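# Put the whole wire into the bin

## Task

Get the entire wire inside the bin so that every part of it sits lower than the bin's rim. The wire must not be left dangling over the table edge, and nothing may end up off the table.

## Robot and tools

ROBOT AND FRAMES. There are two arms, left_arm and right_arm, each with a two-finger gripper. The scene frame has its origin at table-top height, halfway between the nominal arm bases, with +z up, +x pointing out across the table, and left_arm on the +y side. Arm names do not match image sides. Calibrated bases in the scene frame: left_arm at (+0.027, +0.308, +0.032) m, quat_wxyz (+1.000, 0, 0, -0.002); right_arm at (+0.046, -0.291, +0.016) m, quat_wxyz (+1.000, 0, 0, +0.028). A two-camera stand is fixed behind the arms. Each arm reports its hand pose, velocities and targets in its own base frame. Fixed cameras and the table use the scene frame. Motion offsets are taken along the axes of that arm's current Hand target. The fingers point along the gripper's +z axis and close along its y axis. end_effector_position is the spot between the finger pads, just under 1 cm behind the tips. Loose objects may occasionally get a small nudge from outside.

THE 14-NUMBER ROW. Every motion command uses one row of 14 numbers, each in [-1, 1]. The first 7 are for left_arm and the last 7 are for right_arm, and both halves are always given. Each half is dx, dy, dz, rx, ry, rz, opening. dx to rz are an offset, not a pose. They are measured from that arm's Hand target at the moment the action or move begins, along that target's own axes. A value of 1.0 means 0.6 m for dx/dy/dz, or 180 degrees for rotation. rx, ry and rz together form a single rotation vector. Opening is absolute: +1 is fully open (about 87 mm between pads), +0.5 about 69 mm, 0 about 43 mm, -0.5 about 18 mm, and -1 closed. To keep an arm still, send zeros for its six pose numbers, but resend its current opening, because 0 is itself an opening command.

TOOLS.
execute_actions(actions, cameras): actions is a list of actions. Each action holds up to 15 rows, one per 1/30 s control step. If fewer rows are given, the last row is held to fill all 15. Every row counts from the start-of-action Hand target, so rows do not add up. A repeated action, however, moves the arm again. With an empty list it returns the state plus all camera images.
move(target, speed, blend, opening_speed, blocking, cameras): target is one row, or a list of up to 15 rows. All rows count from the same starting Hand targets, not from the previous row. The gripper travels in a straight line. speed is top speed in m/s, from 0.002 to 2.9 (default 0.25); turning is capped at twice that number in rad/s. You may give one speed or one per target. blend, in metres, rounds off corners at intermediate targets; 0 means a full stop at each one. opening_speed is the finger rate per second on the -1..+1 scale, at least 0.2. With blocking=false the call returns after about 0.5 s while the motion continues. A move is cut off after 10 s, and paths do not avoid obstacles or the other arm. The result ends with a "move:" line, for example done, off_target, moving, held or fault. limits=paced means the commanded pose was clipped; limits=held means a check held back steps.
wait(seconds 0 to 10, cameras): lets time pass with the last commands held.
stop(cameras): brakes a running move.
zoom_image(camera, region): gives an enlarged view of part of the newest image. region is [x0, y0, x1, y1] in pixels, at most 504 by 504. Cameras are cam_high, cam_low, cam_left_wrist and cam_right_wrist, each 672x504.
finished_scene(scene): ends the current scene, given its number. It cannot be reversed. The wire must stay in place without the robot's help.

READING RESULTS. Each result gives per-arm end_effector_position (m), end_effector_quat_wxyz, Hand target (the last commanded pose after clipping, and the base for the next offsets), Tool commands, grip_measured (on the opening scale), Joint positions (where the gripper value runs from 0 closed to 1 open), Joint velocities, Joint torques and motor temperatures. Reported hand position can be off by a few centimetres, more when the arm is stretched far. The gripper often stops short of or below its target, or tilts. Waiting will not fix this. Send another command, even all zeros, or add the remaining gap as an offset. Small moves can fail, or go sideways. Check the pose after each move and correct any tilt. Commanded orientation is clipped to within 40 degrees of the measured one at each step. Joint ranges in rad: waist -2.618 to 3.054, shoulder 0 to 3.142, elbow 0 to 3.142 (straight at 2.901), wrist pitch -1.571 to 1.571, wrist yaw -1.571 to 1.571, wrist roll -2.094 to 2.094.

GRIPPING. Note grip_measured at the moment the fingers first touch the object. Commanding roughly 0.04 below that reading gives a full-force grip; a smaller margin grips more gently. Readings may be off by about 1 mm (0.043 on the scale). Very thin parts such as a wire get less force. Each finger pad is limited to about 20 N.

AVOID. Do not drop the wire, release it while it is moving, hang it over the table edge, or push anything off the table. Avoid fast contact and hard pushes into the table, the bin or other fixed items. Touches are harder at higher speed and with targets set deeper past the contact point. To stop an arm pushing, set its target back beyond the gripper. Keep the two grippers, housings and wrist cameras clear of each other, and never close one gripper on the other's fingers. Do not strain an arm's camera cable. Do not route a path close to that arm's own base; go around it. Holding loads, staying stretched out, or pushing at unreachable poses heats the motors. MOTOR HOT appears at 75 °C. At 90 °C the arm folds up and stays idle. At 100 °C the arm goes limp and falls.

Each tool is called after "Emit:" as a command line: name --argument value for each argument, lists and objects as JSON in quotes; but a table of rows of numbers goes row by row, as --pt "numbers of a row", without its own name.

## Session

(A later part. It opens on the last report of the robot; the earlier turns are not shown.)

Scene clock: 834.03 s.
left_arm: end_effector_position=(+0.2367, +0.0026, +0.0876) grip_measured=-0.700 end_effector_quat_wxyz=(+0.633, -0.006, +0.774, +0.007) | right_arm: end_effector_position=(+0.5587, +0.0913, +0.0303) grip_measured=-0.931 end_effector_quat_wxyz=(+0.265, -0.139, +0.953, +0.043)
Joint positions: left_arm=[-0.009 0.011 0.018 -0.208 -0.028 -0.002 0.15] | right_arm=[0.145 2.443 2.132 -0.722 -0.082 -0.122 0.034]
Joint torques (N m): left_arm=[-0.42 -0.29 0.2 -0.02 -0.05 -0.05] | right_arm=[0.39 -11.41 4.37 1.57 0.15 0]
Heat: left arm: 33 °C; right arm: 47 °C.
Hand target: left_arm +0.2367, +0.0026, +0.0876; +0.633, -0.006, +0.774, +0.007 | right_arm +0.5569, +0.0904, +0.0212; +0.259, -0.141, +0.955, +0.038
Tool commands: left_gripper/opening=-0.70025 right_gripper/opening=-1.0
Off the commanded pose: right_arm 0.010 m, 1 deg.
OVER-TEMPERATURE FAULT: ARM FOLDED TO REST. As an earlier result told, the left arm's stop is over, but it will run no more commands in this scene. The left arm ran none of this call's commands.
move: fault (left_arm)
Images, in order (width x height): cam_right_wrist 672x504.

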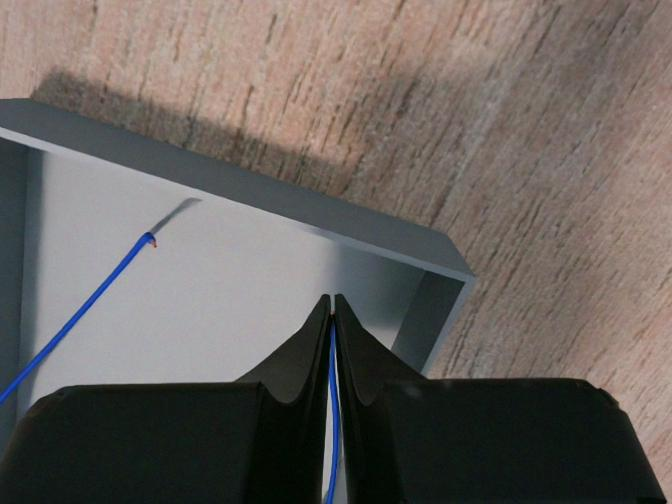

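Emit:
move --target '[0,0,0,0,0,0,-0.7,0.0747,0.0913,-0.0142,-0.167,0,-0.289,-1]' --speed 0.1 --cameras '["cam_right_wrist","cam_high"]'

Emit:
zoom_image --camera "cam_high" --region '[225, 220, 345, 300]'

Scene clock: 848.50 s.
left_arm: end_effector_position=(+0.2367, +0.0026, +0.0876) grip_measured=-0.700 end_effector_quat_wxyz=(+0.633, -0.006, +0.774, +0.007) | right_arm: end_effector_position=(+0.4998, +0.1245, +0.0117) grip_measured=-0.931 end_effector_quat_wxyz=(+0.209, -0.596, +0.761, +0.151)
Joint positions: left_arm=[-0.009 0.011 0.018 -0.208 -0.028 -0.002 0.15] | right_arm=[0.155 2.44 2.091 -0.983 -0.47 -1.117 0.034]
Joint torques (N m): left_arm=[-0.42 -0.29 0.2 -0.02 -0.05 -0.05] | right_arm=[1.06 -9.5 7.1 0.7 -0.36 0.01]
Motor temperatures (°C): left_arm=[29 33 33 29 29 29 27] | right_arm=[27 50 38 35 30 28 27]
Heat: left arm: 33 °C; right arm: 50 °C.
Hand target: left_arm +0.2367, +0.0026, +0.0876; +0.633, -0.006, +0.774, +0.007 | right_arm +0.4998, +0.1304, +0.0057; +0.205, -0.600, +0.756, +0.160
Tool commands: left_gripper/opening=-0.70025 right_gripper/opening=-1.0
Off the commanded pose: right_arm 0.008 m, 1 deg.
OVER-TEMPERATURE FAULT: ARM FOLDED TO REST. As an earlier result told, the left arm's stop is over, but it will run no more commands in this scene. The left arm ran none of this call's commands.
move: fault (left_arm)
Images, in order (width x height): cam_high 672x504, cam_right_wrist 672x504.

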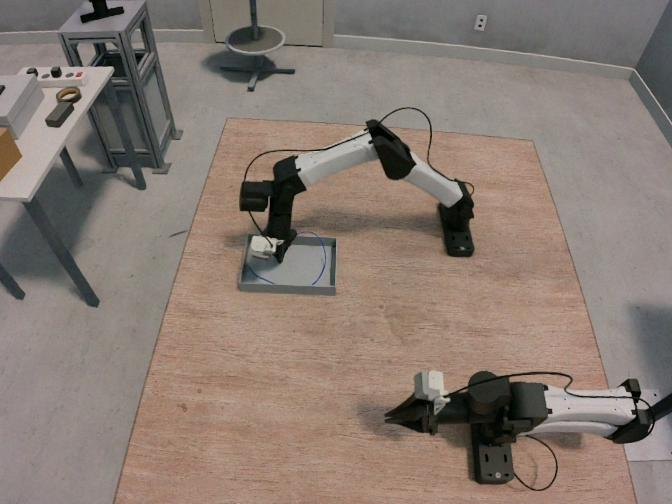

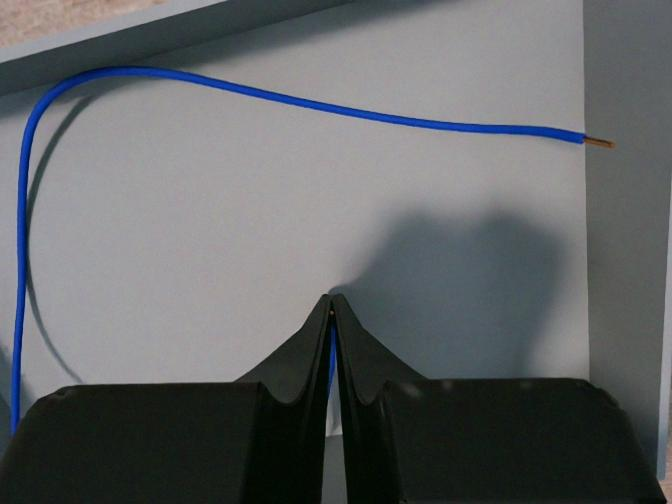

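Scaled by 4.200 from the camera's 672x504 image, which has a finer 960x720 frame.

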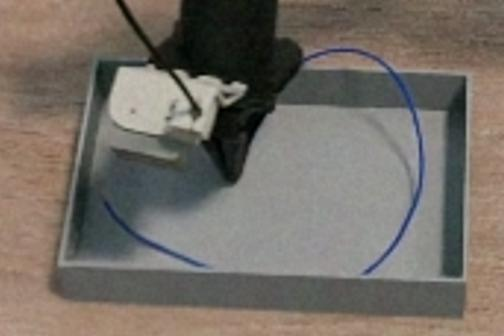

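Emit:
move --pt "0 0 0 0 0 0 -0.7 0 0 0 0 0 0 -0.7" --pt "0 0 0 0 0 0 -0.7 0 0 -0.2 0 0 0 -0.7" --speed 0.12 --opening_speed 0.3 --cameras '["cam_right_wrist","cam_high","cam_low"]'

Emit:
zoom_image --camera "cam_high" --region '[225, 220, 345, 300]'

Emit:
zoom_image --camera "cam_low" --region '[284, 258, 344, 286]'

Scene clock: 859.70 s.
left_arm: end_effector_position=(+0.2367, +0.0026, +0.0876) grip_measured=-0.700 end_effector_quat_wxyz=(+0.633, -0.006, +0.774, +0.007) | right_arm: end_effector_position=(+0.4834, +0.0719, +0.0953) grip_measured=-0.700 end_effector_quat_wxyz=(+0.191, -0.598, +0.761, +0.164)
Joint positions: left_arm=[-0.009 0.011 0.018 -0.208 -0.028 -0.002 0.15] | right_arm=[0.049 2.435 2.425 -1.427 -0.493 -1.249 0.15]
Joint torques (N m): left_arm=[-0.42 -0.31 0.2 -0.02 -0.05 -0.05] | right_arm=[0.01 -12.53 6.71 0.5 -0.32 0.01]
Heat: left arm: 33 °C; right arm: 53 °C.
Hand target: left_arm +0.2367, +0.0026, +0.0876; +0.633, -0.006, +0.774, +0.007 | right_arm +0.4856, +0.0719, +0.1095; +0.205, -0.601, +0.756, +0.160
Tool commands: left_gripper/opening=-0.70025 right_gripper/opening=-0.7
Off the commanded pose: right_arm 0.014 m, 2 deg.
OVER-TEMPERATURE FAULT: ARM FOLDED TO REST. As an earlier result told, the left arm's stop is over, but it will run no more commands in this scene. The left arm ran none of this call's commands.
move: fault (left_arm), off_target (right_arm)
Images, in order (width x height): cam_high 672x504, cam_low 672x504, cam_right_wrist 672x504.

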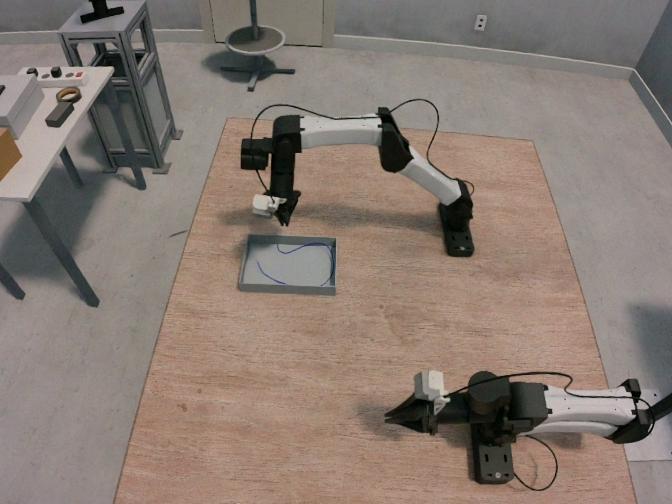

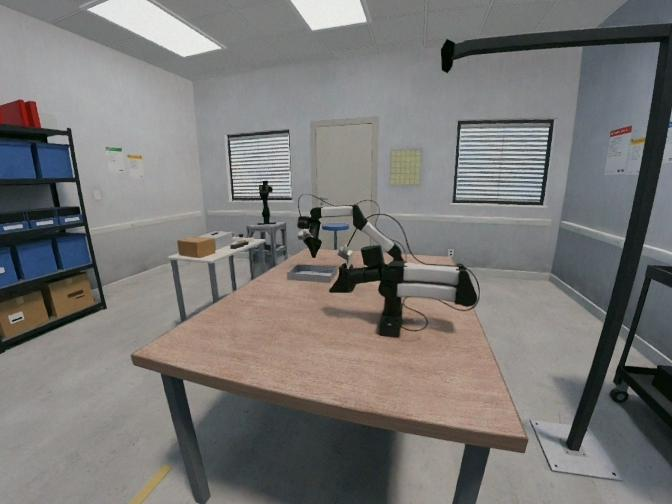

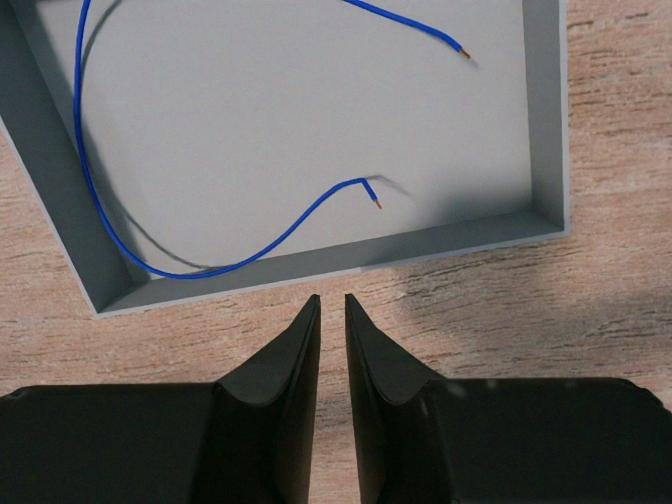

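Scaled by 4.200 from the camera's 672x504 image, which has a finer 960x720 frame.

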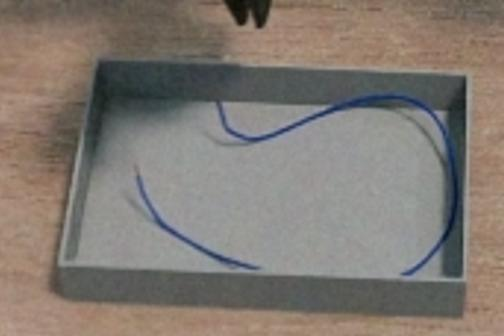

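Scaled by 8.400 from the camera's 672x504 image, which has a finer 960x720 frame.

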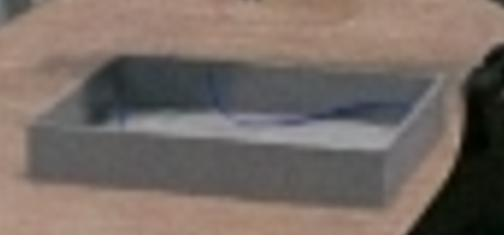

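Emit:
move --target '[0,0,0,0,0,0,-0.7,0.0193,-0.0052,0.113,0,0,0,-1]' --speed 0.15 --cameras '["cam_right_wrist"]'

Scene clock: 892.93 s.
left_arm: end_effector_position=(+0.2367, +0.0026, +0.0876) grip_measured=-0.700 end_effector_quat_wxyz=(+0.633, -0.006, +0.774, +0.007) | right_arm: end_effector_position=(+0.4948, +0.0929, +0.0413) grip_measured=-0.979 end_effector_quat_wxyz=(+0.201, -0.601, +0.757, +0.162)
Joint positions: left_arm=[-0.009 0.011 0.018 -0.208 -0.028 -0.002 0.15] | right_arm=[0.088 2.435 2.204 -1.166 -0.494 -1.211 0.01]
Joint torques (N m): left_arm=[-0.42 -0.29 0.2 -0.02 -0.05 -0.05] | right_arm=[0.34 -12.45 3.81 0.81 -0.23 0.07]
Motor temperatures (°C): left_arm=[29 33 33 29 29 29 27] | right_arm=[27 58 39 33 30 28 27]
Heat: left arm: 33 °C; right arm: 58 °C.
Hand target: left_arm +0.2367, +0.0026, +0.0876; +0.633, -0.006, +0.774, +0.007 | right_arm +0.4944, +0.0946, +0.0451; +0.205, -0.601, +0.756, +0.160
Tool commands: left_gripper/opening=-0.70025 right_gripper/opening=-1.0
Off the commanded pose: right_arm 0.004 m, 1 deg.
OVER-TEMPERATURE FAULT: ARM FOLDED TO REST. As an earlier result told, the left arm's stop is over, but it will run no more commands in this scene. The left arm ran none of this call's commands.
move: fault (left_arm)
Images, in order (width x height): cam_right_wrist 672x504.

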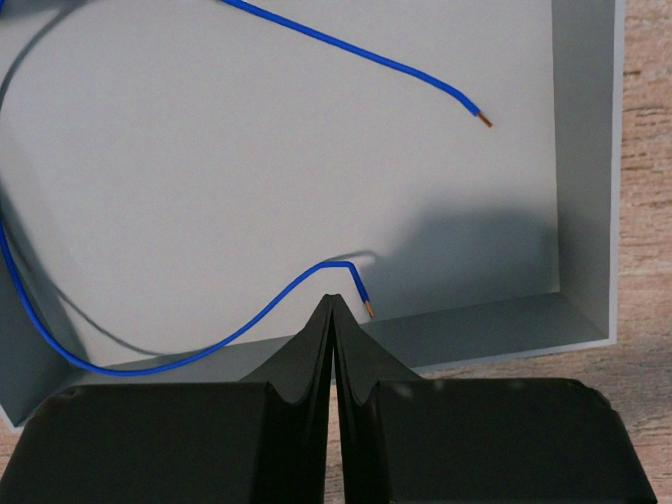

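Emit:
move --pt "0 0 0 0 0 0 -0.7 0.0367 0.0065 0.0635 0 0 0 -1" --pt "0 0 0 0 0 0 -0.7 0.0172 -0.0973 0.0745 0 0 0 -1" --speed 0.06 --cameras '["cam_right_wrist"]'

Scene clock: 904.03 s.
left_arm: end_effector_position=(+0.2367, +0.0026, +0.0876) grip_measured=-0.700 end_effector_quat_wxyz=(+0.633, -0.006, +0.774, +0.007) | right_arm: end_effector_position=(+0.5566, +0.0999, +0.0135) grip_measured=-0.980 end_effector_quat_wxyz=(+0.234, -0.603, +0.749, +0.145)
Joint positions: left_arm=[-0.009 0.011 0.018 -0.208 -0.028 -0.002 0.15] | right_arm=[0.088 2.834 2.844 -1.328 -0.503 -1.203 0.01]
Joint torques (N m): left_arm=[-0.42 -0.29 0.21 -0.02 -0.05 -0.05] | right_arm=[-0.35 -10.24 6.61 0.68 -0.25 0.07]
Motor temperatures (°C): left_arm=[29 33 33 29 29 29 27] | right_arm=[27 59 39 33 30 28 27]
Heat: left arm: 33 °C; right arm: 59 °C.
Hand target: left_arm +0.2367, +0.0026, +0.0876; +0.633, -0.006, +0.774, +0.007 | right_arm +0.5545, +0.0945, +0.0014; +0.205, -0.601, +0.756, +0.160
Tool commands: left_gripper/opening=-0.70025 right_gripper/opening=-1.0
Off the commanded pose: right_arm 0.013 m, 4 deg.
OVER-TEMPERATURE FAULT: ARM FOLDED TO REST. As an earlier result told, the left arm's stop is over, but it will run no more commands in this scene. The left arm ran none of this call's commands.
elbow stopped short (right arm): the move would have taken joint 3 (elbow) straighter than the controller allows.
move: fault (left_arm), off_target (right_arm)
Images, in order (width x height): cam_right_wrist 672x504.

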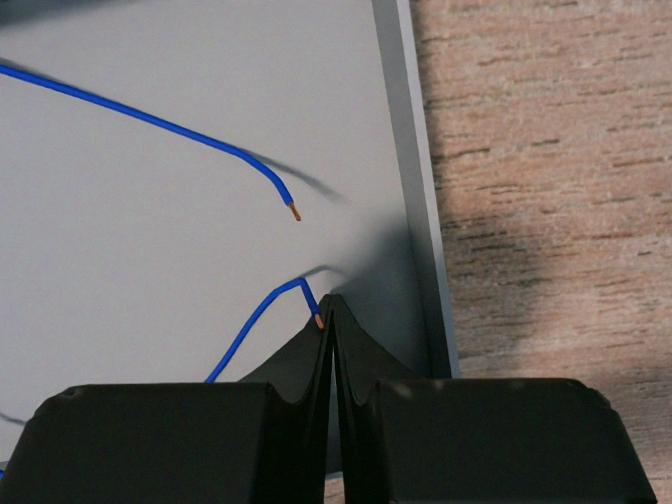

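Emit:
move --pt "0 0 0 0 0 0 -0.7 0 0 -0.1 0 0 0 -1" --pt "0 0 0 0 0 0 -0.7 0 0.005 -0.1 0 0 0 -0.3" --speed 0.1 --cameras '["cam_right_wrist"]'

Scene clock: 987.17 s.
left_arm: end_effector_position=(+0.2367, +0.0026, +0.0876) grip_measured=-0.700 end_effector_quat_wxyz=(+0.633, -0.006, +0.774, +0.007) | right_arm: end_effector_position=(+0.5392, +0.0699, +0.0262) grip_measured=-0.300 end_effector_quat_wxyz=(+0.213, -0.592, +0.761, +0.159)
Joint positions: left_arm=[-0.009 0.011 0.018 -0.208 -0.028 -0.002 0.15] | right_arm=[0.034 2.805 2.847 -1.437 -0.51 -1.241 0.35]
Joint torques (N m): left_arm=[-0.42 -0.29 0.2 -0.02 -0.05 -0.05] | right_arm=[-0.16 -15.71 6.3 0.56 -0.18 0]
Motor temperatures (°C): left_arm=[29 32 33 29 29 29 27] | right_arm=[27 58 41 31 30 28 27]
Heat: left arm: 33 °C; right arm: 58 °C.
Hand target: left_arm +0.2367, +0.0026, +0.0876; +0.633, -0.006, +0.774, +0.007 | right_arm +0.5445, +0.0659, +0.0533; +0.205, -0.601, +0.756, +0.160
Tool commands: left_gripper/opening=-0.70025 right_gripper/opening=-0.3
Off the commanded pose: right_arm 0.028 m, 1 deg.
OVER-TEMPERATURE FAULT: ARM FOLDED TO REST. As an earlier result told, the left arm's stop is over, but it will run no more commands in this scene. The left arm ran none of this call's commands.
elbow stopped short (right arm): the move would have taken joint 3 (elbow) straighter than the controller allows.
move: fault (left_arm), off_target (right_arm); target 2's new opening was sent with right_arm's hand 0.028 m and 1 deg from that target
Images, in order (width x height): cam_right_wrist 672x504.

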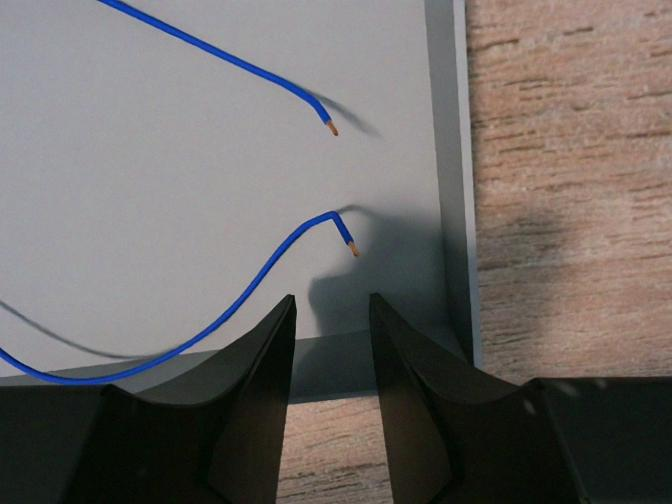

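Emit:
move --target '[0,0,0,0,0,0,-0.7,-0.0345,0.0015,0.035,0,0,0,-0.3]' --speed 0.1 --cameras '["cam_right_wrist"]'

Scene clock: 998.30 s.
left_arm: end_effector_position=(+0.2367, +0.0026, +0.0876) grip_measured=-0.700 end_effector_quat_wxyz=(+0.633, -0.006, +0.774, +0.007) | right_arm: end_effector_position=(+0.5414, +0.0943, +0.0270) grip_measured=-0.300 end_effector_quat_wxyz=(+0.217, -0.594, +0.759, +0.158)
Joint positions: left_arm=[-0.009 0.011 0.018 -0.208 -0.028 -0.002 0.15] | right_arm=[0.079 2.805 2.847 -1.406 -0.507 -1.195 0.35]
Joint torques (N m): left_arm=[-0.42 -0.29 0.2 -0.02 -0.05 -0.05] | right_arm=[0.34 -14.24 6.24 0.85 -0.15 0.12]
Motor temperatures (°C): left_arm=[29 32 33 29 29 29 27] | right_arm=[27 66 41 31 30 28 27]
Heat: left arm: 33 °C; right arm: 66 °C.
Hand target: left_arm +0.2367, +0.0026, +0.0876; +0.633, -0.006, +0.774, +0.007 | right_arm +0.5501, +0.0936, +0.0456; +0.205, -0.600, +0.756, +0.160
Tool commands: left_gripper/opening=-0.70025 right_gripper/opening=-0.3
Off the commanded pose: right_arm 0.021 m, 2 deg.
OVER-TEMPERATURE FAULT: ARM FOLDED TO REST. As an earlier result told, the left arm's stop is over, but it will run no more commands in this scene. The left arm ran none of this call's commands.
elbow stopped short (right arm): the move would have taken joint 3 (elbow) straighter than the controller allows.
move: fault (left_arm), off_target (right_arm)
Images, in order (width x height): cam_right_wrist 672x504.

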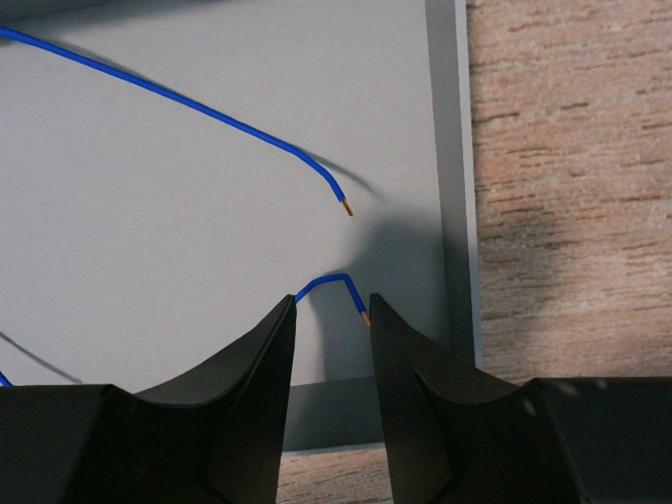

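Emit:
move --pt "0 0 0 0 0 0 -0.7 0.005 -0.02 0.008 0 0 0 -0.3" --pt "0 0 0 0 0 0 -0.7 0.005 -0.02 0.008 0 0 0 -1" --speed 0.1 --cameras '["cam_right_wrist"]'

Scene clock: 1008.50 s.
left_arm: end_effector_position=(+0.2367, +0.0026, +0.0876) grip_measured=-0.700 end_effector_quat_wxyz=(+0.633, -0.006, +0.774, +0.007) | right_arm: end_effector_position=(+0.5539, +0.0953, +0.0292) grip_measured=-0.946 end_effector_quat_wxyz=(+0.238, -0.594, +0.754, +0.145)
Joint positions: left_arm=[-0.009 0.011 0.018 -0.208 -0.028 -0.002 0.15] | right_arm=[0.079 2.805 2.847 -1.353 -0.506 -1.188 0.027]
Joint torques (N m): left_arm=[-0.4 -0.29 0.2 -0.02 -0.05 -0.05] | right_arm=[-0.39 -13.52 6.58 1.06 -0.16 0.12]
Motor temperatures (°C): left_arm=[29 32 32 29 29 29 27] | right_arm=[27 69 42 31 30 28 27]
Heat: left arm: 32 °C; right arm: 69 °C.
Hand target: left_arm +0.2367, +0.0026, +0.0876; +0.633, -0.006, +0.774, +0.007 | right_arm +0.5618, +0.0907, +0.0400; +0.205, -0.601, +0.756, +0.160
Tool commands: left_gripper/opening=-0.70025 right_gripper/opening=-1.0
Off the commanded pose: right_arm 0.014 m, 4 deg.
OVER-TEMPERATURE FAULT: ARM FOLDED TO REST. As an earlier result told, the left arm's stop is over, but it will run no more commands in this scene. The left arm ran none of this call's commands.
elbow stopped short (right arm): the move would have taken joint 3 (elbow) straighter than the controller allows.
move: fault (left_arm), off_target (right_arm); target 2's new opening was sent with right_arm's hand 0.014 m and 4 deg from that target
Images, in order (width x height): cam_right_wrist 672x504.

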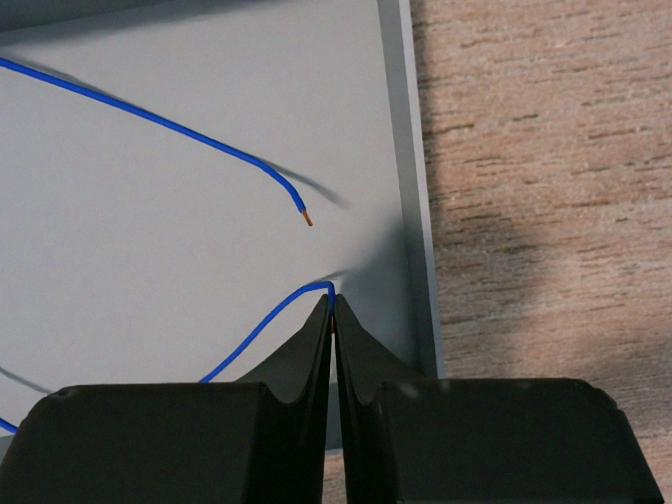

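Emit:
move --pt "0 0 0 0 0 0 -0.7 0 0.008 0 0 0 0 -0.5" --pt "0 0 0 0 0 0 -0.7 0 0 -0.15 0 0 0 -0.5" --pt "0 0 0 0 0 0 -0.7 -0.1 0.46 -0.2 0 0 0 -0.5" --speed '[0.1,0.15,0.3]' --cameras '["cam_high","cam_right_wrist"]'

Emit:
zoom_image --camera "cam_high" --region '[225, 220, 345, 300]'

Scene clock: 1060.23 s.
left_arm: end_effector_position=(+0.2367, +0.0026, +0.0876) grip_measured=-0.700 end_effector_quat_wxyz=(+0.633, -0.006, +0.774, +0.007) | right_arm: end_effector_position=(+0.2921, +0.1461, +0.1722) grip_measured=-0.500 end_effector_quat_wxyz=(+0.202, -0.601, +0.755, +0.166)
Joint positions: left_arm=[-0.009 0.011 0.018 -0.208 -0.028 -0.002 0.15] | right_arm=[0.324 1.596 1.508 -1.193 -0.449 -0.953 0.25]
Joint torques (N m): left_arm=[-0.42 -0.31 0.21 -0.02 -0.05 -0.05] | right_arm=[0.64 -6.95 4.08 1.03 -0.13 0.1]
Motor temperatures (°C): left_arm=[29 31 32 29 29 29 27] | right_arm=[27 72 42 31 30 28 27]
Heat: left arm: 32 °C; right arm: 72 °C.
Hand target: left_arm +0.2367, +0.0026, +0.0876; +0.633, -0.006, +0.774, +0.007 | right_arm +0.2905, +0.1453, +0.1727; +0.205, -0.600, +0.756, +0.160
Tool commands: left_gripper/opening=-0.70025 right_gripper/opening=-0.5
Off the commanded pose: right_arm 0.002 m, 1 deg.
OVER-TEMPERATURE FAULT: ARM FOLDED TO REST. As an earlier result told, the left arm's stop is over, but it will run no more commands in this scene. The left arm ran none of this call's commands.
elbow stopped short (right arm): the move would have taken joint 3 (elbow) straighter than the controller allows.
move: fault (left_arm)
Images, in order (width x height): cam_high 672x504, cam_right_wrist 672x504.

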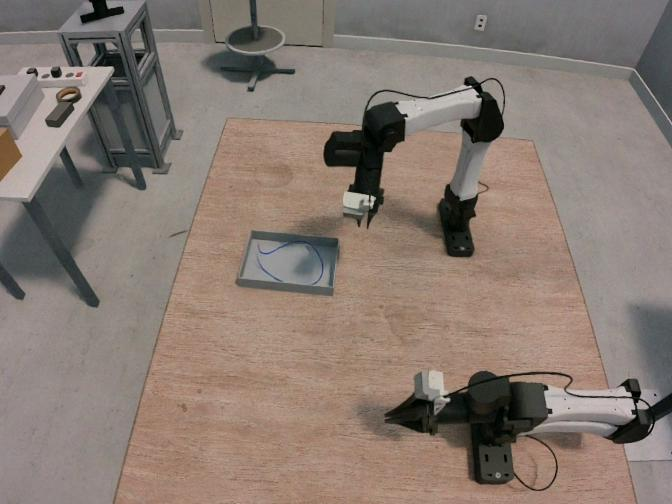

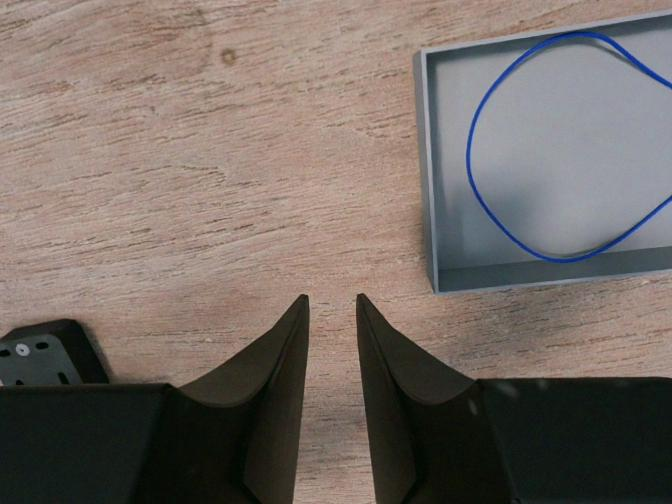

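Scaled by 4.200 from the camera's 672x504 image, which has a finer 960x720 frame.

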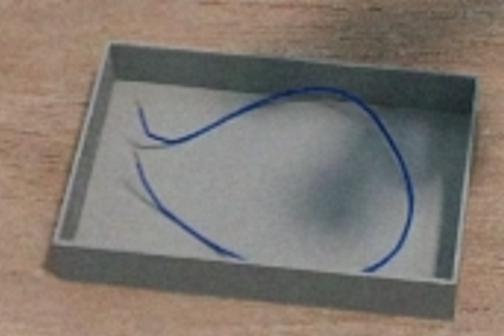

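Emit:
move --target '[0,0,0,0,0,0,-0.7,0.2075,-0.111,-0.0185,0.315,-0.336,0.157,-0.5]' --speed 0.4

Emit:
wait --seconds 10 --cameras '["cam_right_wrist","cam_low"]'

Emit:
zoom_image --camera "cam_right_wrist" --region '[200, 40, 420, 200]'

Scene clock: 1075.73 s.
left_arm: end_effector_position=(+0.2367, +0.0026, +0.0876) grip_measured=-0.700 end_effector_quat_wxyz=(+0.633, -0.006, +0.774, +0.007) | right_arm: end_effector_position=(+0.3301, +0.0207, +0.1123) grip_measured=-0.500 end_effector_quat_wxyz=(+0.716, -0.097, +0.682, +0.114)
Joint positions: left_arm=[-0.009 0.011 0.018 -0.208 -0.028 -0.002 0.15] | right_arm=[-0.198 1.501 0.049 1.51 -0.497 0.043 0.25]
Joint torques (N m): left_arm=[-0.4 -0.29 0.18 -0.02 -0.05 -0.05] | right_arm=[0.58 -2.09 2.19 2.77 0.25 0.11]
Motor temperatures (°C): left_arm=[29 31 32 29 29 29 27] | right_arm=[27 62 41 32 30 28 27]
Heat: left arm: 32 °C; right arm: 62 °C.
Hand target: left_arm +0.2367, +0.0026, +0.0876; +0.633, -0.006, +0.774, +0.007 | right_arm +0.3300, +0.0199, +0.1199; +0.743, -0.096, +0.654, +0.110
Tool commands: left_gripper/opening=-0.70025 right_gripper/opening=-0.5
Off the commanded pose: right_arm 0.008 m, 4 deg.
OVER-TEMPERATURE FAULT: ARM FOLDED TO REST. As an earlier result told, the left arm's stop is over, but it will run no more commands in this scene. The left arm ran none of this call's commands.
joint sent to its limit (right arm) — joint 4 (wrist pitch), upper limit. The joint targets still meet the commanded pose.
move: fault (left_arm), off_target (right_arm)

Scene clock: 1085.73 s.
left_arm: end_effector_position=(+0.2367, +0.0026, +0.0876) grip_measured=-0.700 end_effector_quat_wxyz=(+0.633, -0.006, +0.774, +0.007) | right_arm: end_effector_position=(+0.3301, +0.0206, +0.1123) grip_measured=-0.500 end_effector_quat_wxyz=(+0.716, -0.097, +0.682, +0.114)
Joint positions: left_arm=[-0.009 0.011 0.018 -0.208 -0.028 -0.002 0.15] | right_arm=[-0.198 1.501 0.049 1.51 -0.496 0.044 0.25]
Joint torques (N m): left_arm=[-0.42 -0.29 0.2 -0.02 -0.05 -0.05] | right_arm=[0.7 -2.06 2.36 2.72 0.25 0.1]
Motor temperatures (°C): left_arm=[29 31 32 29 29 29 27] | right_arm=[27 58 40 34 30 28 27]
Heat: left arm: 32 °C; right arm: 58 °C.
Hand target: left_arm +0.2367, +0.0026, +0.0876; +0.633, -0.006, +0.774, +0.007 | right_arm +0.3300, +0.0199, +0.1199; +0.743, -0.096, +0.653, +0.110
Tool commands: left_gripper/opening=-0.70025 right_gripper/opening=-0.5
Off the commanded pose: right_arm 0.008 m, 4 deg.
OVER-TEMPERATURE FAULT: ARM FOLDED TO REST. As an earlier result told, the left arm's stop is over, but it will run no more commands in this scene.
wait: 10.00 s; at rest by 0.17 s
Images, in order (width x height): cam_low 672x504, cam_right_wrist 672x504.

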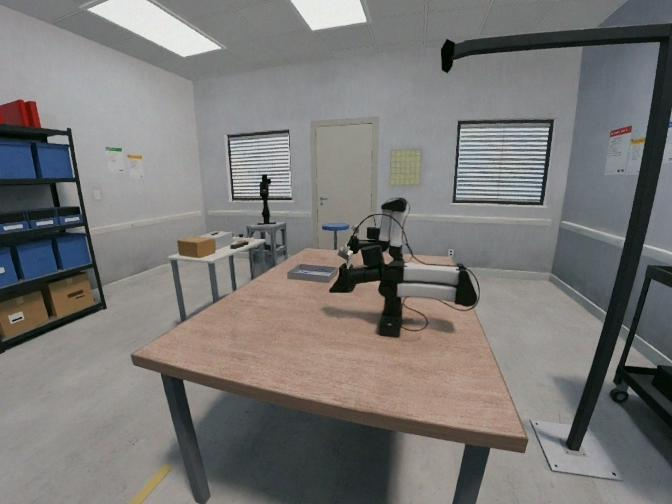

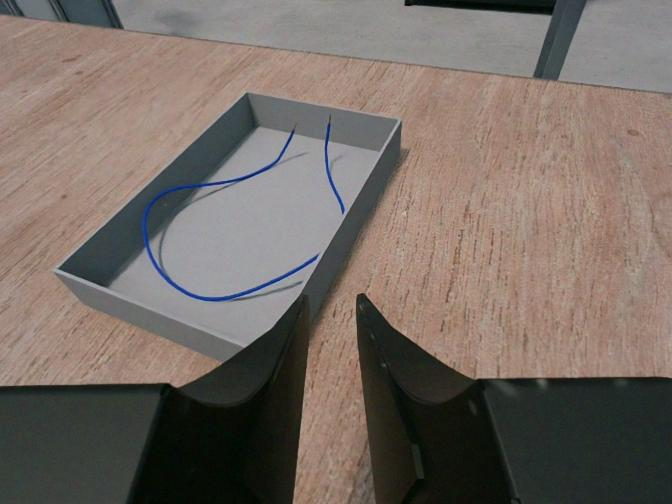

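Scaled by 2.291 from the camera's 672x504 image, which has a finer 960x720 frame.

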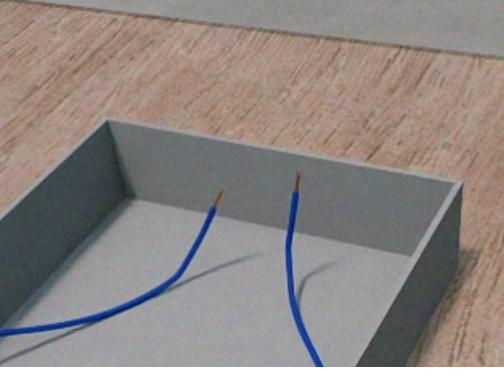

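Emit:
move --target '[0,0,0,0,0,0,-0.7,0.073,0.0273,0.3065,0,0.372,0,-1]' --speed 0.3 --cameras '["cam_right_wrist"]'

Scene clock: 1153.57 s.
left_arm: end_effector_position=(+0.2367, +0.0026, +0.0876) grip_measured=-0.700 end_effector_quat_wxyz=(+0.633, -0.006, +0.774, +0.007) | right_arm: end_effector_position=(+0.5024, +0.0884, +0.1045) grip_measured=-0.979 end_effector_quat_wxyz=(+0.265, -0.140, +0.953, +0.043)
Joint positions: left_arm=[-0.009 0.011 0.018 -0.208 -0.028 -0.002 0.15] | right_arm=[0.157 2.155 1.938 -0.816 -0.077 -0.113 0.01]
Joint torques (N m): left_arm=[-0.42 -0.29 0.2 -0.02 -0.05 -0.05] | right_arm=[0.83 -8.34 7.49 1.35 0.17 0.06]
Motor temperatures (°C): left_arm=[29 31 32 29 29 29 27] | right_arm=[27 46 38 38 30 28 27]
Heat: left arm: 32 °C; right arm: 46 °C.
Hand target: left_arm +0.2367, +0.0026, +0.0876; +0.633, -0.006, +0.774, +0.007 | right_arm +0.5052, +0.0899, +0.1000; +0.259, -0.141, +0.955, +0.039
Tool commands: left_gripper/opening=-0.70025 right_gripper/opening=-1.0
Off the commanded pose: right_arm 0.006 m, 1 deg.
OVER-TEMPERATURE FAULT: ARM FOLDED TO REST. As an earlier result told, the left arm's stop is over, but it will run no more commands in this scene. The left arm ran none of this call's commands.
move: fault (left_arm)
Images, in order (width x height): cam_right_wrist 672x504.

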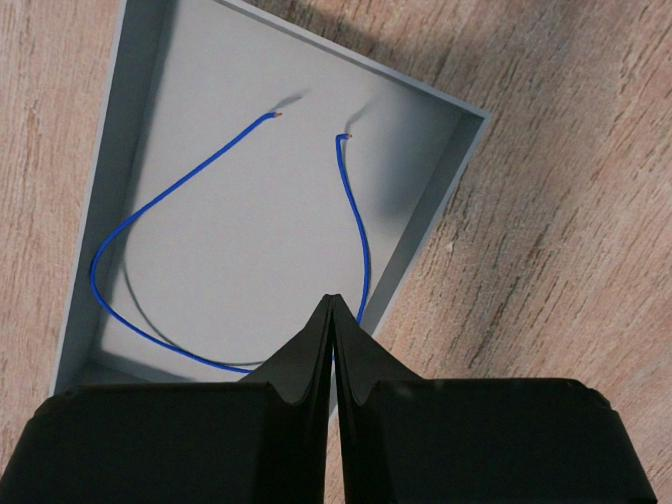

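Emit:
move --pt "0 0 0 0 0 0 -0.7 -0.0133 -0.004 0.0752 0 0 0 -1" --pt "0 0 0 0 0 0 -0.7 0.0158 -0.004 0.1257 0 0 0 -1" --speed '[0.2,0.08]' --blend 0.01 --cameras '["cam_right_wrist"]'

Scene clock: 1170.83 s.
left_arm: end_effector_position=(+0.2367, +0.0026, +0.0876) grip_measured=-0.700 end_effector_quat_wxyz=(+0.633, -0.006, +0.774, +0.007) | right_arm: end_effector_position=(+0.5374, +0.0936, +0.0458) grip_measured=-0.979 end_effector_quat_wxyz=(+0.271, -0.139, +0.951, +0.042)
Joint positions: left_arm=[-0.009 0.011 0.018 -0.208 -0.028 -0.002 0.15] | right_arm=[0.157 2.317 1.968 -0.67 -0.075 -0.113 0.01]
Joint torques (N m): left_arm=[-0.42 -0.29 0.2 -0.02 -0.05 -0.05] | right_arm=[1.02 -9.46 4.7 1.59 0.11 0.11]
Heat: left arm: 32 °C; right arm: 49 °C.
Hand target: left_arm +0.2367, +0.0026, +0.0876; +0.633, -0.006, +0.774, +0.007 | right_arm +0.5345, +0.0963, +0.0300; +0.259, -0.141, +0.955, +0.039
Tool commands: left_gripper/opening=-0.70025 right_gripper/opening=-1.0
Off the commanded pose: right_arm 0.016 m, 2 deg.
OVER-TEMPERATURE FAULT: ARM FOLDED TO REST. As an earlier result told, the left arm's stop is over, but it will run no more commands in this scene. The left arm ran none of this call's commands.
move: fault (left_arm), off_target (right_arm)
Images, in order (width x height): cam_right_wrist 672x504.

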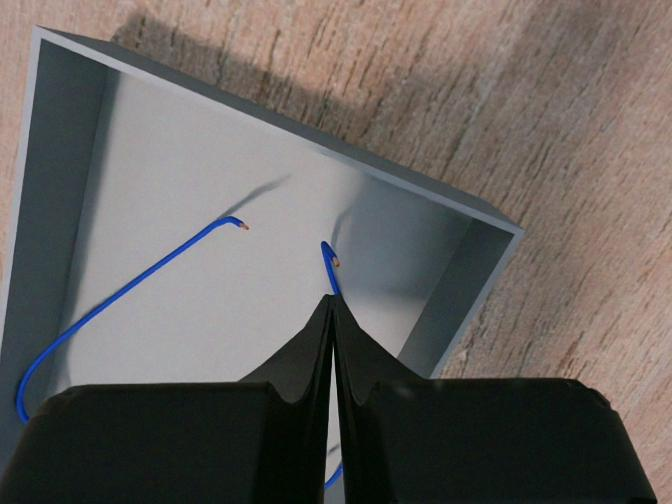

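Emit:
move --pt "0 0 0 0 0 0 -0.7 -0.0235 0.0025 0.0328 0 0 0 -1" --pt "0 0 0 0 0 0 -0.7 -0.033 0.0025 0.069 0 0 0 -1" --pt "0 0 0 0 0 0 -0.7 -0.0305 0.0025 0.087 0 0 0 -1" --speed 0.06 --blend 0.005 --cameras '["cam_right_wrist"]'

Scene clock: 1180.43 s.
left_arm: end_effector_position=(+0.2367, +0.0026, +0.0876) grip_measured=-0.700 end_effector_quat_wxyz=(+0.633, -0.006, +0.774, +0.007) | right_arm: end_effector_position=(+0.5758, +0.1073, +0.0145) grip_measured=-0.980 end_effector_quat_wxyz=(+0.275, -0.141, +0.950, +0.042)
Joint positions: left_arm=[-0.009 0.011 0.018 -0.208 -0.028 -0.002 0.15] | right_arm=[0.171 2.532 2.225 -0.703 -0.069 -0.105 0.01]
Joint torques (N m): left_arm=[-0.4 -0.31 0.21 -0.02 -0.05 -0.05] | right_arm=[0.9 -9.17 6.99 1.43 0.14 0.12]
Motor temperatures (°C): left_arm=[29 31 32 29 29 29 27] | right_arm=[27 51 40 36 30 28 27]
Heat: left arm: 32 °C; right arm: 51 °C.
Hand target: left_arm +0.2367, +0.0026, +0.0876; +0.633, -0.006, +0.774, +0.007 | right_arm +0.5744, +0.1099, -0.0057; +0.259, -0.141, +0.955, +0.039
Tool commands: left_gripper/opening=-0.70025 right_gripper/opening=-1.0
Off the commanded pose: right_arm 0.020 m, 2 deg.
OVER-TEMPERATURE FAULT: ARM FOLDED TO REST. As an earlier result told, the left arm's stop is over, but it will run no more commands in this scene. The left arm ran none of this call's commands.
move: fault (left_arm), off_target (right_arm)
Images, in order (width x height): cam_right_wrist 672x504.

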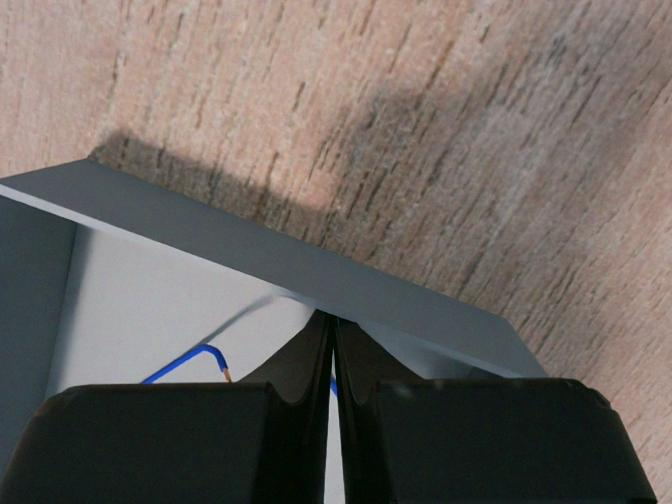

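Emit:
move --pt "0 0 0 0 0 0 -0.7 -0.035 0 -0.1 0 0 0 -1" --pt "0 0 0 0 0 0 -0.7 0.02 0 -0.16 0 0 0 -1" --speed 0.12 --blend 0.02 --cameras '["cam_right_wrist","cam_high"]'

Emit:
zoom_image --camera "cam_high" --region '[225, 220, 345, 300]'

Scene clock: 1201.17 s.
left_arm: end_effector_position=(+0.2367, +0.0026, +0.0876) grip_measured=-0.700 end_effector_quat_wxyz=(+0.633, -0.006, +0.774, +0.007) | right_arm: end_effector_position=(+0.5170, +0.0971, +0.0575) grip_measured=-0.980 end_effector_quat_wxyz=(+0.244, -0.142, +0.959, +0.042)
Joint positions: left_arm=[-0.009 0.011 0.018 -0.208 -0.028 -0.002 0.15] | right_arm=[0.171 2.281 1.973 -0.767 -0.069 -0.105 0.01]
Joint torques (N m): left_arm=[-0.42 -0.29 0.2 -0.02 -0.05 -0.05] | right_arm=[-0.36 -13.81 4.48 1.53 0.09 -0.02]
Heat: left arm: 32 °C; right arm: 51 °C.
Hand target: left_arm +0.2367, +0.0026, +0.0876; +0.633, -0.006, +0.774, +0.007 | right_arm +0.5182, +0.0928, +0.0712; +0.259, -0.141, +0.955, +0.039
Tool commands: left_gripper/opening=-0.70025 right_gripper/opening=-1.0
Off the commanded pose: right_arm 0.014 m, 2 deg.
OVER-TEMPERATURE FAULT: ARM FOLDED TO REST. As an earlier result told, the left arm's stop is over, but it will run no more commands in this scene. The left arm ran none of this call's commands.
move: fault (left_arm), off_target (right_arm)
Images, in order (width x height): cam_high 672x504, cam_right_wrist 672x504.

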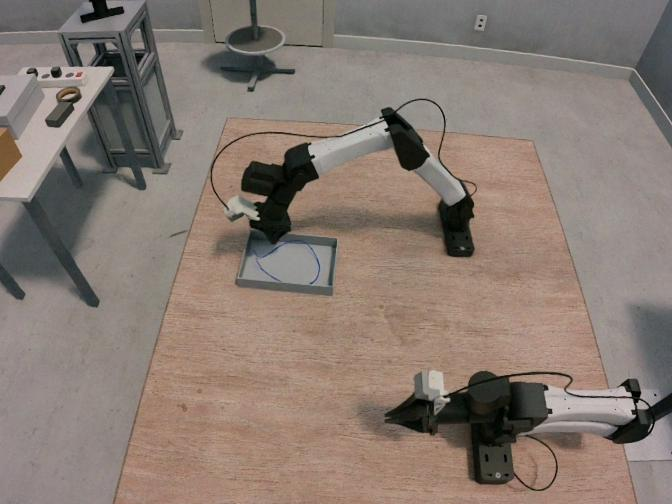

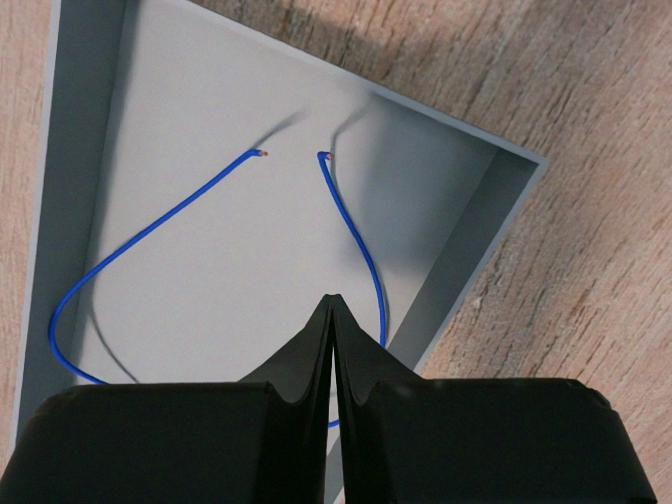

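Scaled by 4.200 from the camera's 672x504 image, which has a finer 960x720 frame.

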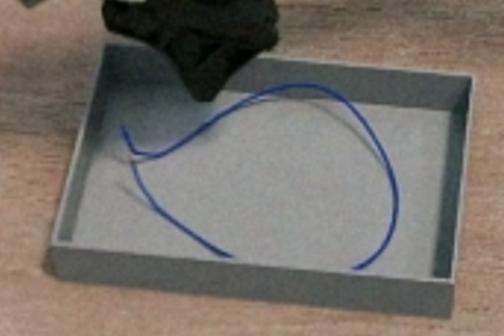

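Emit:
move --target '[0,0,0,0,0,0,-0.7,-0.0575,0.0905,0.0332,0.125,0,0.2165,-1]' --speed 0.15 --cameras '["cam_right_wrist"]'

Scene clock: 1234.77 s.
left_arm: end_effector_position=(+0.2367, +0.0026, +0.0876) grip_measured=-0.700 end_effector_quat_wxyz=(+0.633, -0.006, +0.774, +0.007) | right_arm: end_effector_position=(+0.5407, +0.1551, +0.0800) grip_measured=-0.980 end_effector_quat_wxyz=(+0.261, +0.235, +0.935, -0.051)
Joint positions: left_arm=[-0.009 0.011 0.018 -0.208 -0.028 -0.002 0.15] | right_arm=[0.345 2.677 2.794 -1.287 0.371 0.761 0.01]
Joint torques (N m): left_arm=[-0.42 -0.31 0.18 -0.02 -0.05 -0.05] | right_arm=[0.69 -10.35 6.89 1.05 0.44 0.04]
Motor temperatures (°C): left_arm=[29 31 32 29 29 29 27] | right_arm=[27 59 40 36 30 28 27]
Heat: left arm: 32 °C; right arm: 59 °C.
Hand target: left_arm +0.2367, +0.0026, +0.0876; +0.633, -0.006, +0.774, +0.007 | right_arm +0.5406, +0.1563, +0.0713; +0.253, +0.236, +0.936, -0.061
Tool commands: left_gripper/opening=-0.70025 right_gripper/opening=-1.0
Off the commanded pose: right_arm 0.009 m, 1 deg.
OVER-TEMPERATURE FAULT: ARM FOLDED TO REST. As an earlier result told, the left arm's stop is over, but it will run no more commands in this scene. The left arm ran none of this call's commands.
move: fault (left_arm)
Images, in order (width x height): cam_right_wrist 672x504.

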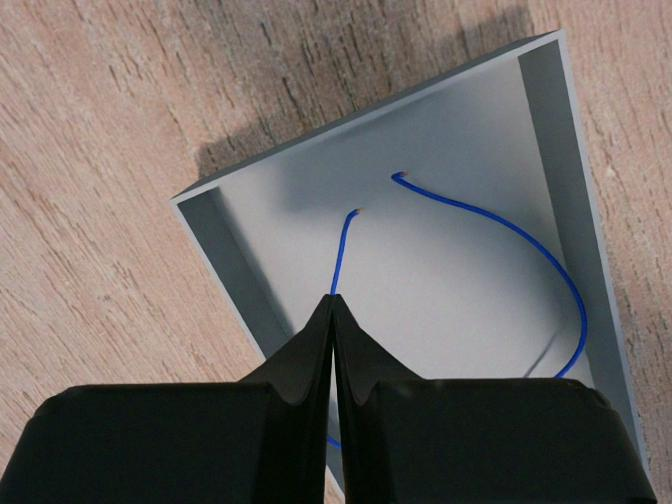

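Emit:
move --pt "0 0 0 0 0 0 -0.7 0.034 -0.0133 0.063 0 0 0 -1" --pt "0 0 0 0 0 0 -0.7 0.0095 -0.0133 0.0965 0 0 0 -1" --pt "0 0 0 0 0 0 -0.7 -0.001 -0.0133 0.135 0 0 0 -1" --pt "0 0 0 0 0 0 -0.7 0.0035 -0.0133 0.156 0 0 0 -1" --pt "0 0 0 0 0 0 -0.7 -0.04 -0.0133 0.081 0 0 0 -1" --pt "0 0 0 0 0 0 -0.7 0.029 -0.0133 -0.0167 0 0 0 -1" --speed '[0.1,0.08,0.08,0.05,0.12,0.12]' --blend '[0.004,0.004,0.004,0,0.01,0]' --cameras '["cam_right_wrist","cam_high"]'

Emit:
zoom_image --camera "cam_high" --region '[225, 220, 345, 300]'

Scene clock: 1255.63 s.
left_arm: end_effector_position=(+0.2367, +0.0026, +0.0876) grip_measured=-0.700 end_effector_quat_wxyz=(+0.633, -0.006, +0.774, +0.007) | right_arm: end_effector_position=(+0.5166, +0.1601, +0.0512) grip_measured=-0.980 end_effector_quat_wxyz=(+0.234, +0.231, +0.942, -0.069)
Joint positions: left_arm=[-0.009 0.011 0.018 -0.208 -0.028 -0.002 0.15] | right_arm=[0.37 2.545 2.44 -1.141 0.378 0.788 0.01]
Joint torques (N m): left_arm=[-0.42 -0.28 0.18 -0.02 -0.05 -0.05] | right_arm=[0.28 -15.45 4.1 1.13 0.42 0.07]
Motor temperatures (°C): left_arm=[29 30 32 29 29 29 27] | right_arm=[27 60 40 35 30 28 27]
Heat: left arm: 32 °C; right arm: 60 °C.
Hand target: left_arm +0.2367, +0.0026, +0.0876; +0.633, -0.006, +0.774, +0.007 | right_arm +0.5191, +0.1589, +0.0713; +0.253, +0.236, +0.936, -0.061
Tool commands: left_gripper/opening=-0.70025 right_gripper/opening=-1.0
Off the commanded pose: right_arm 0.020 m, 3 deg.
OVER-TEMPERATURE FAULT: ARM FOLDED TO REST. As an earlier result told, the left arm's stop is over, but it will run no more commands in this scene. The left arm ran none of this call's commands.
elbow stopped short (right arm): the move would have taken joint 3 (elbow) straighter than the controller allows.
move: fault (left_arm), off_target (right_arm)
Images, in order (width x height): cam_high 672x504, cam_right_wrist 672x504.

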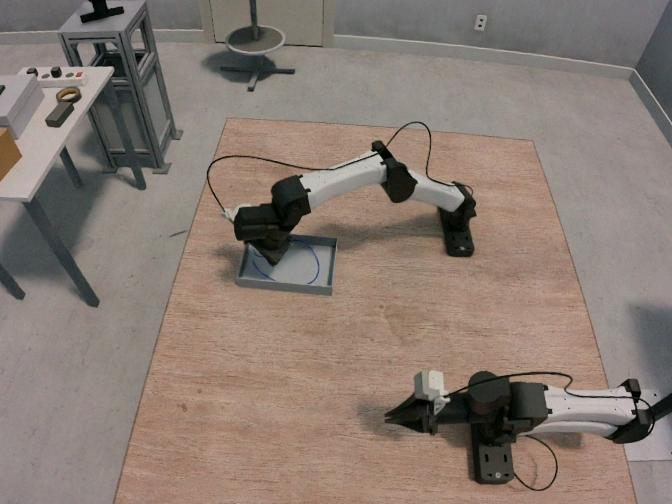

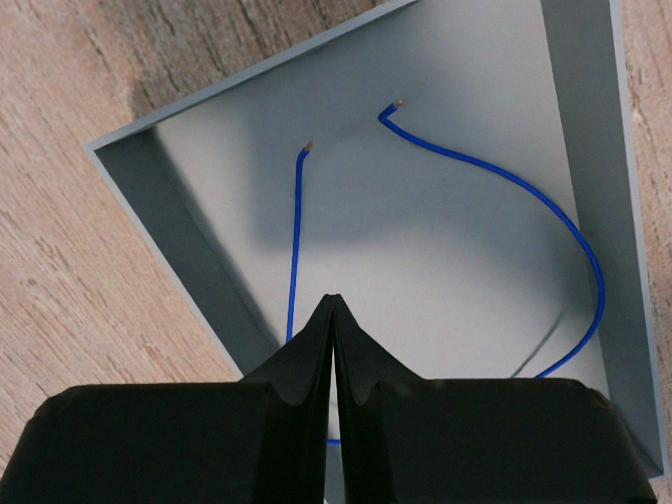

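Scaled by 4.200 from the camera's 672x504 image, which has a finer 960x720 frame.

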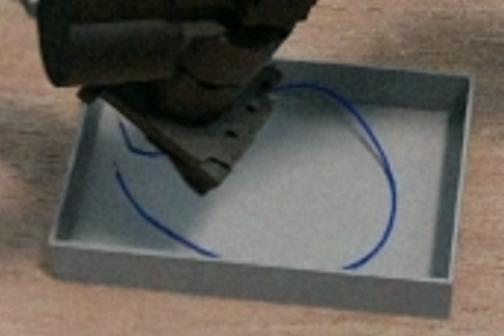

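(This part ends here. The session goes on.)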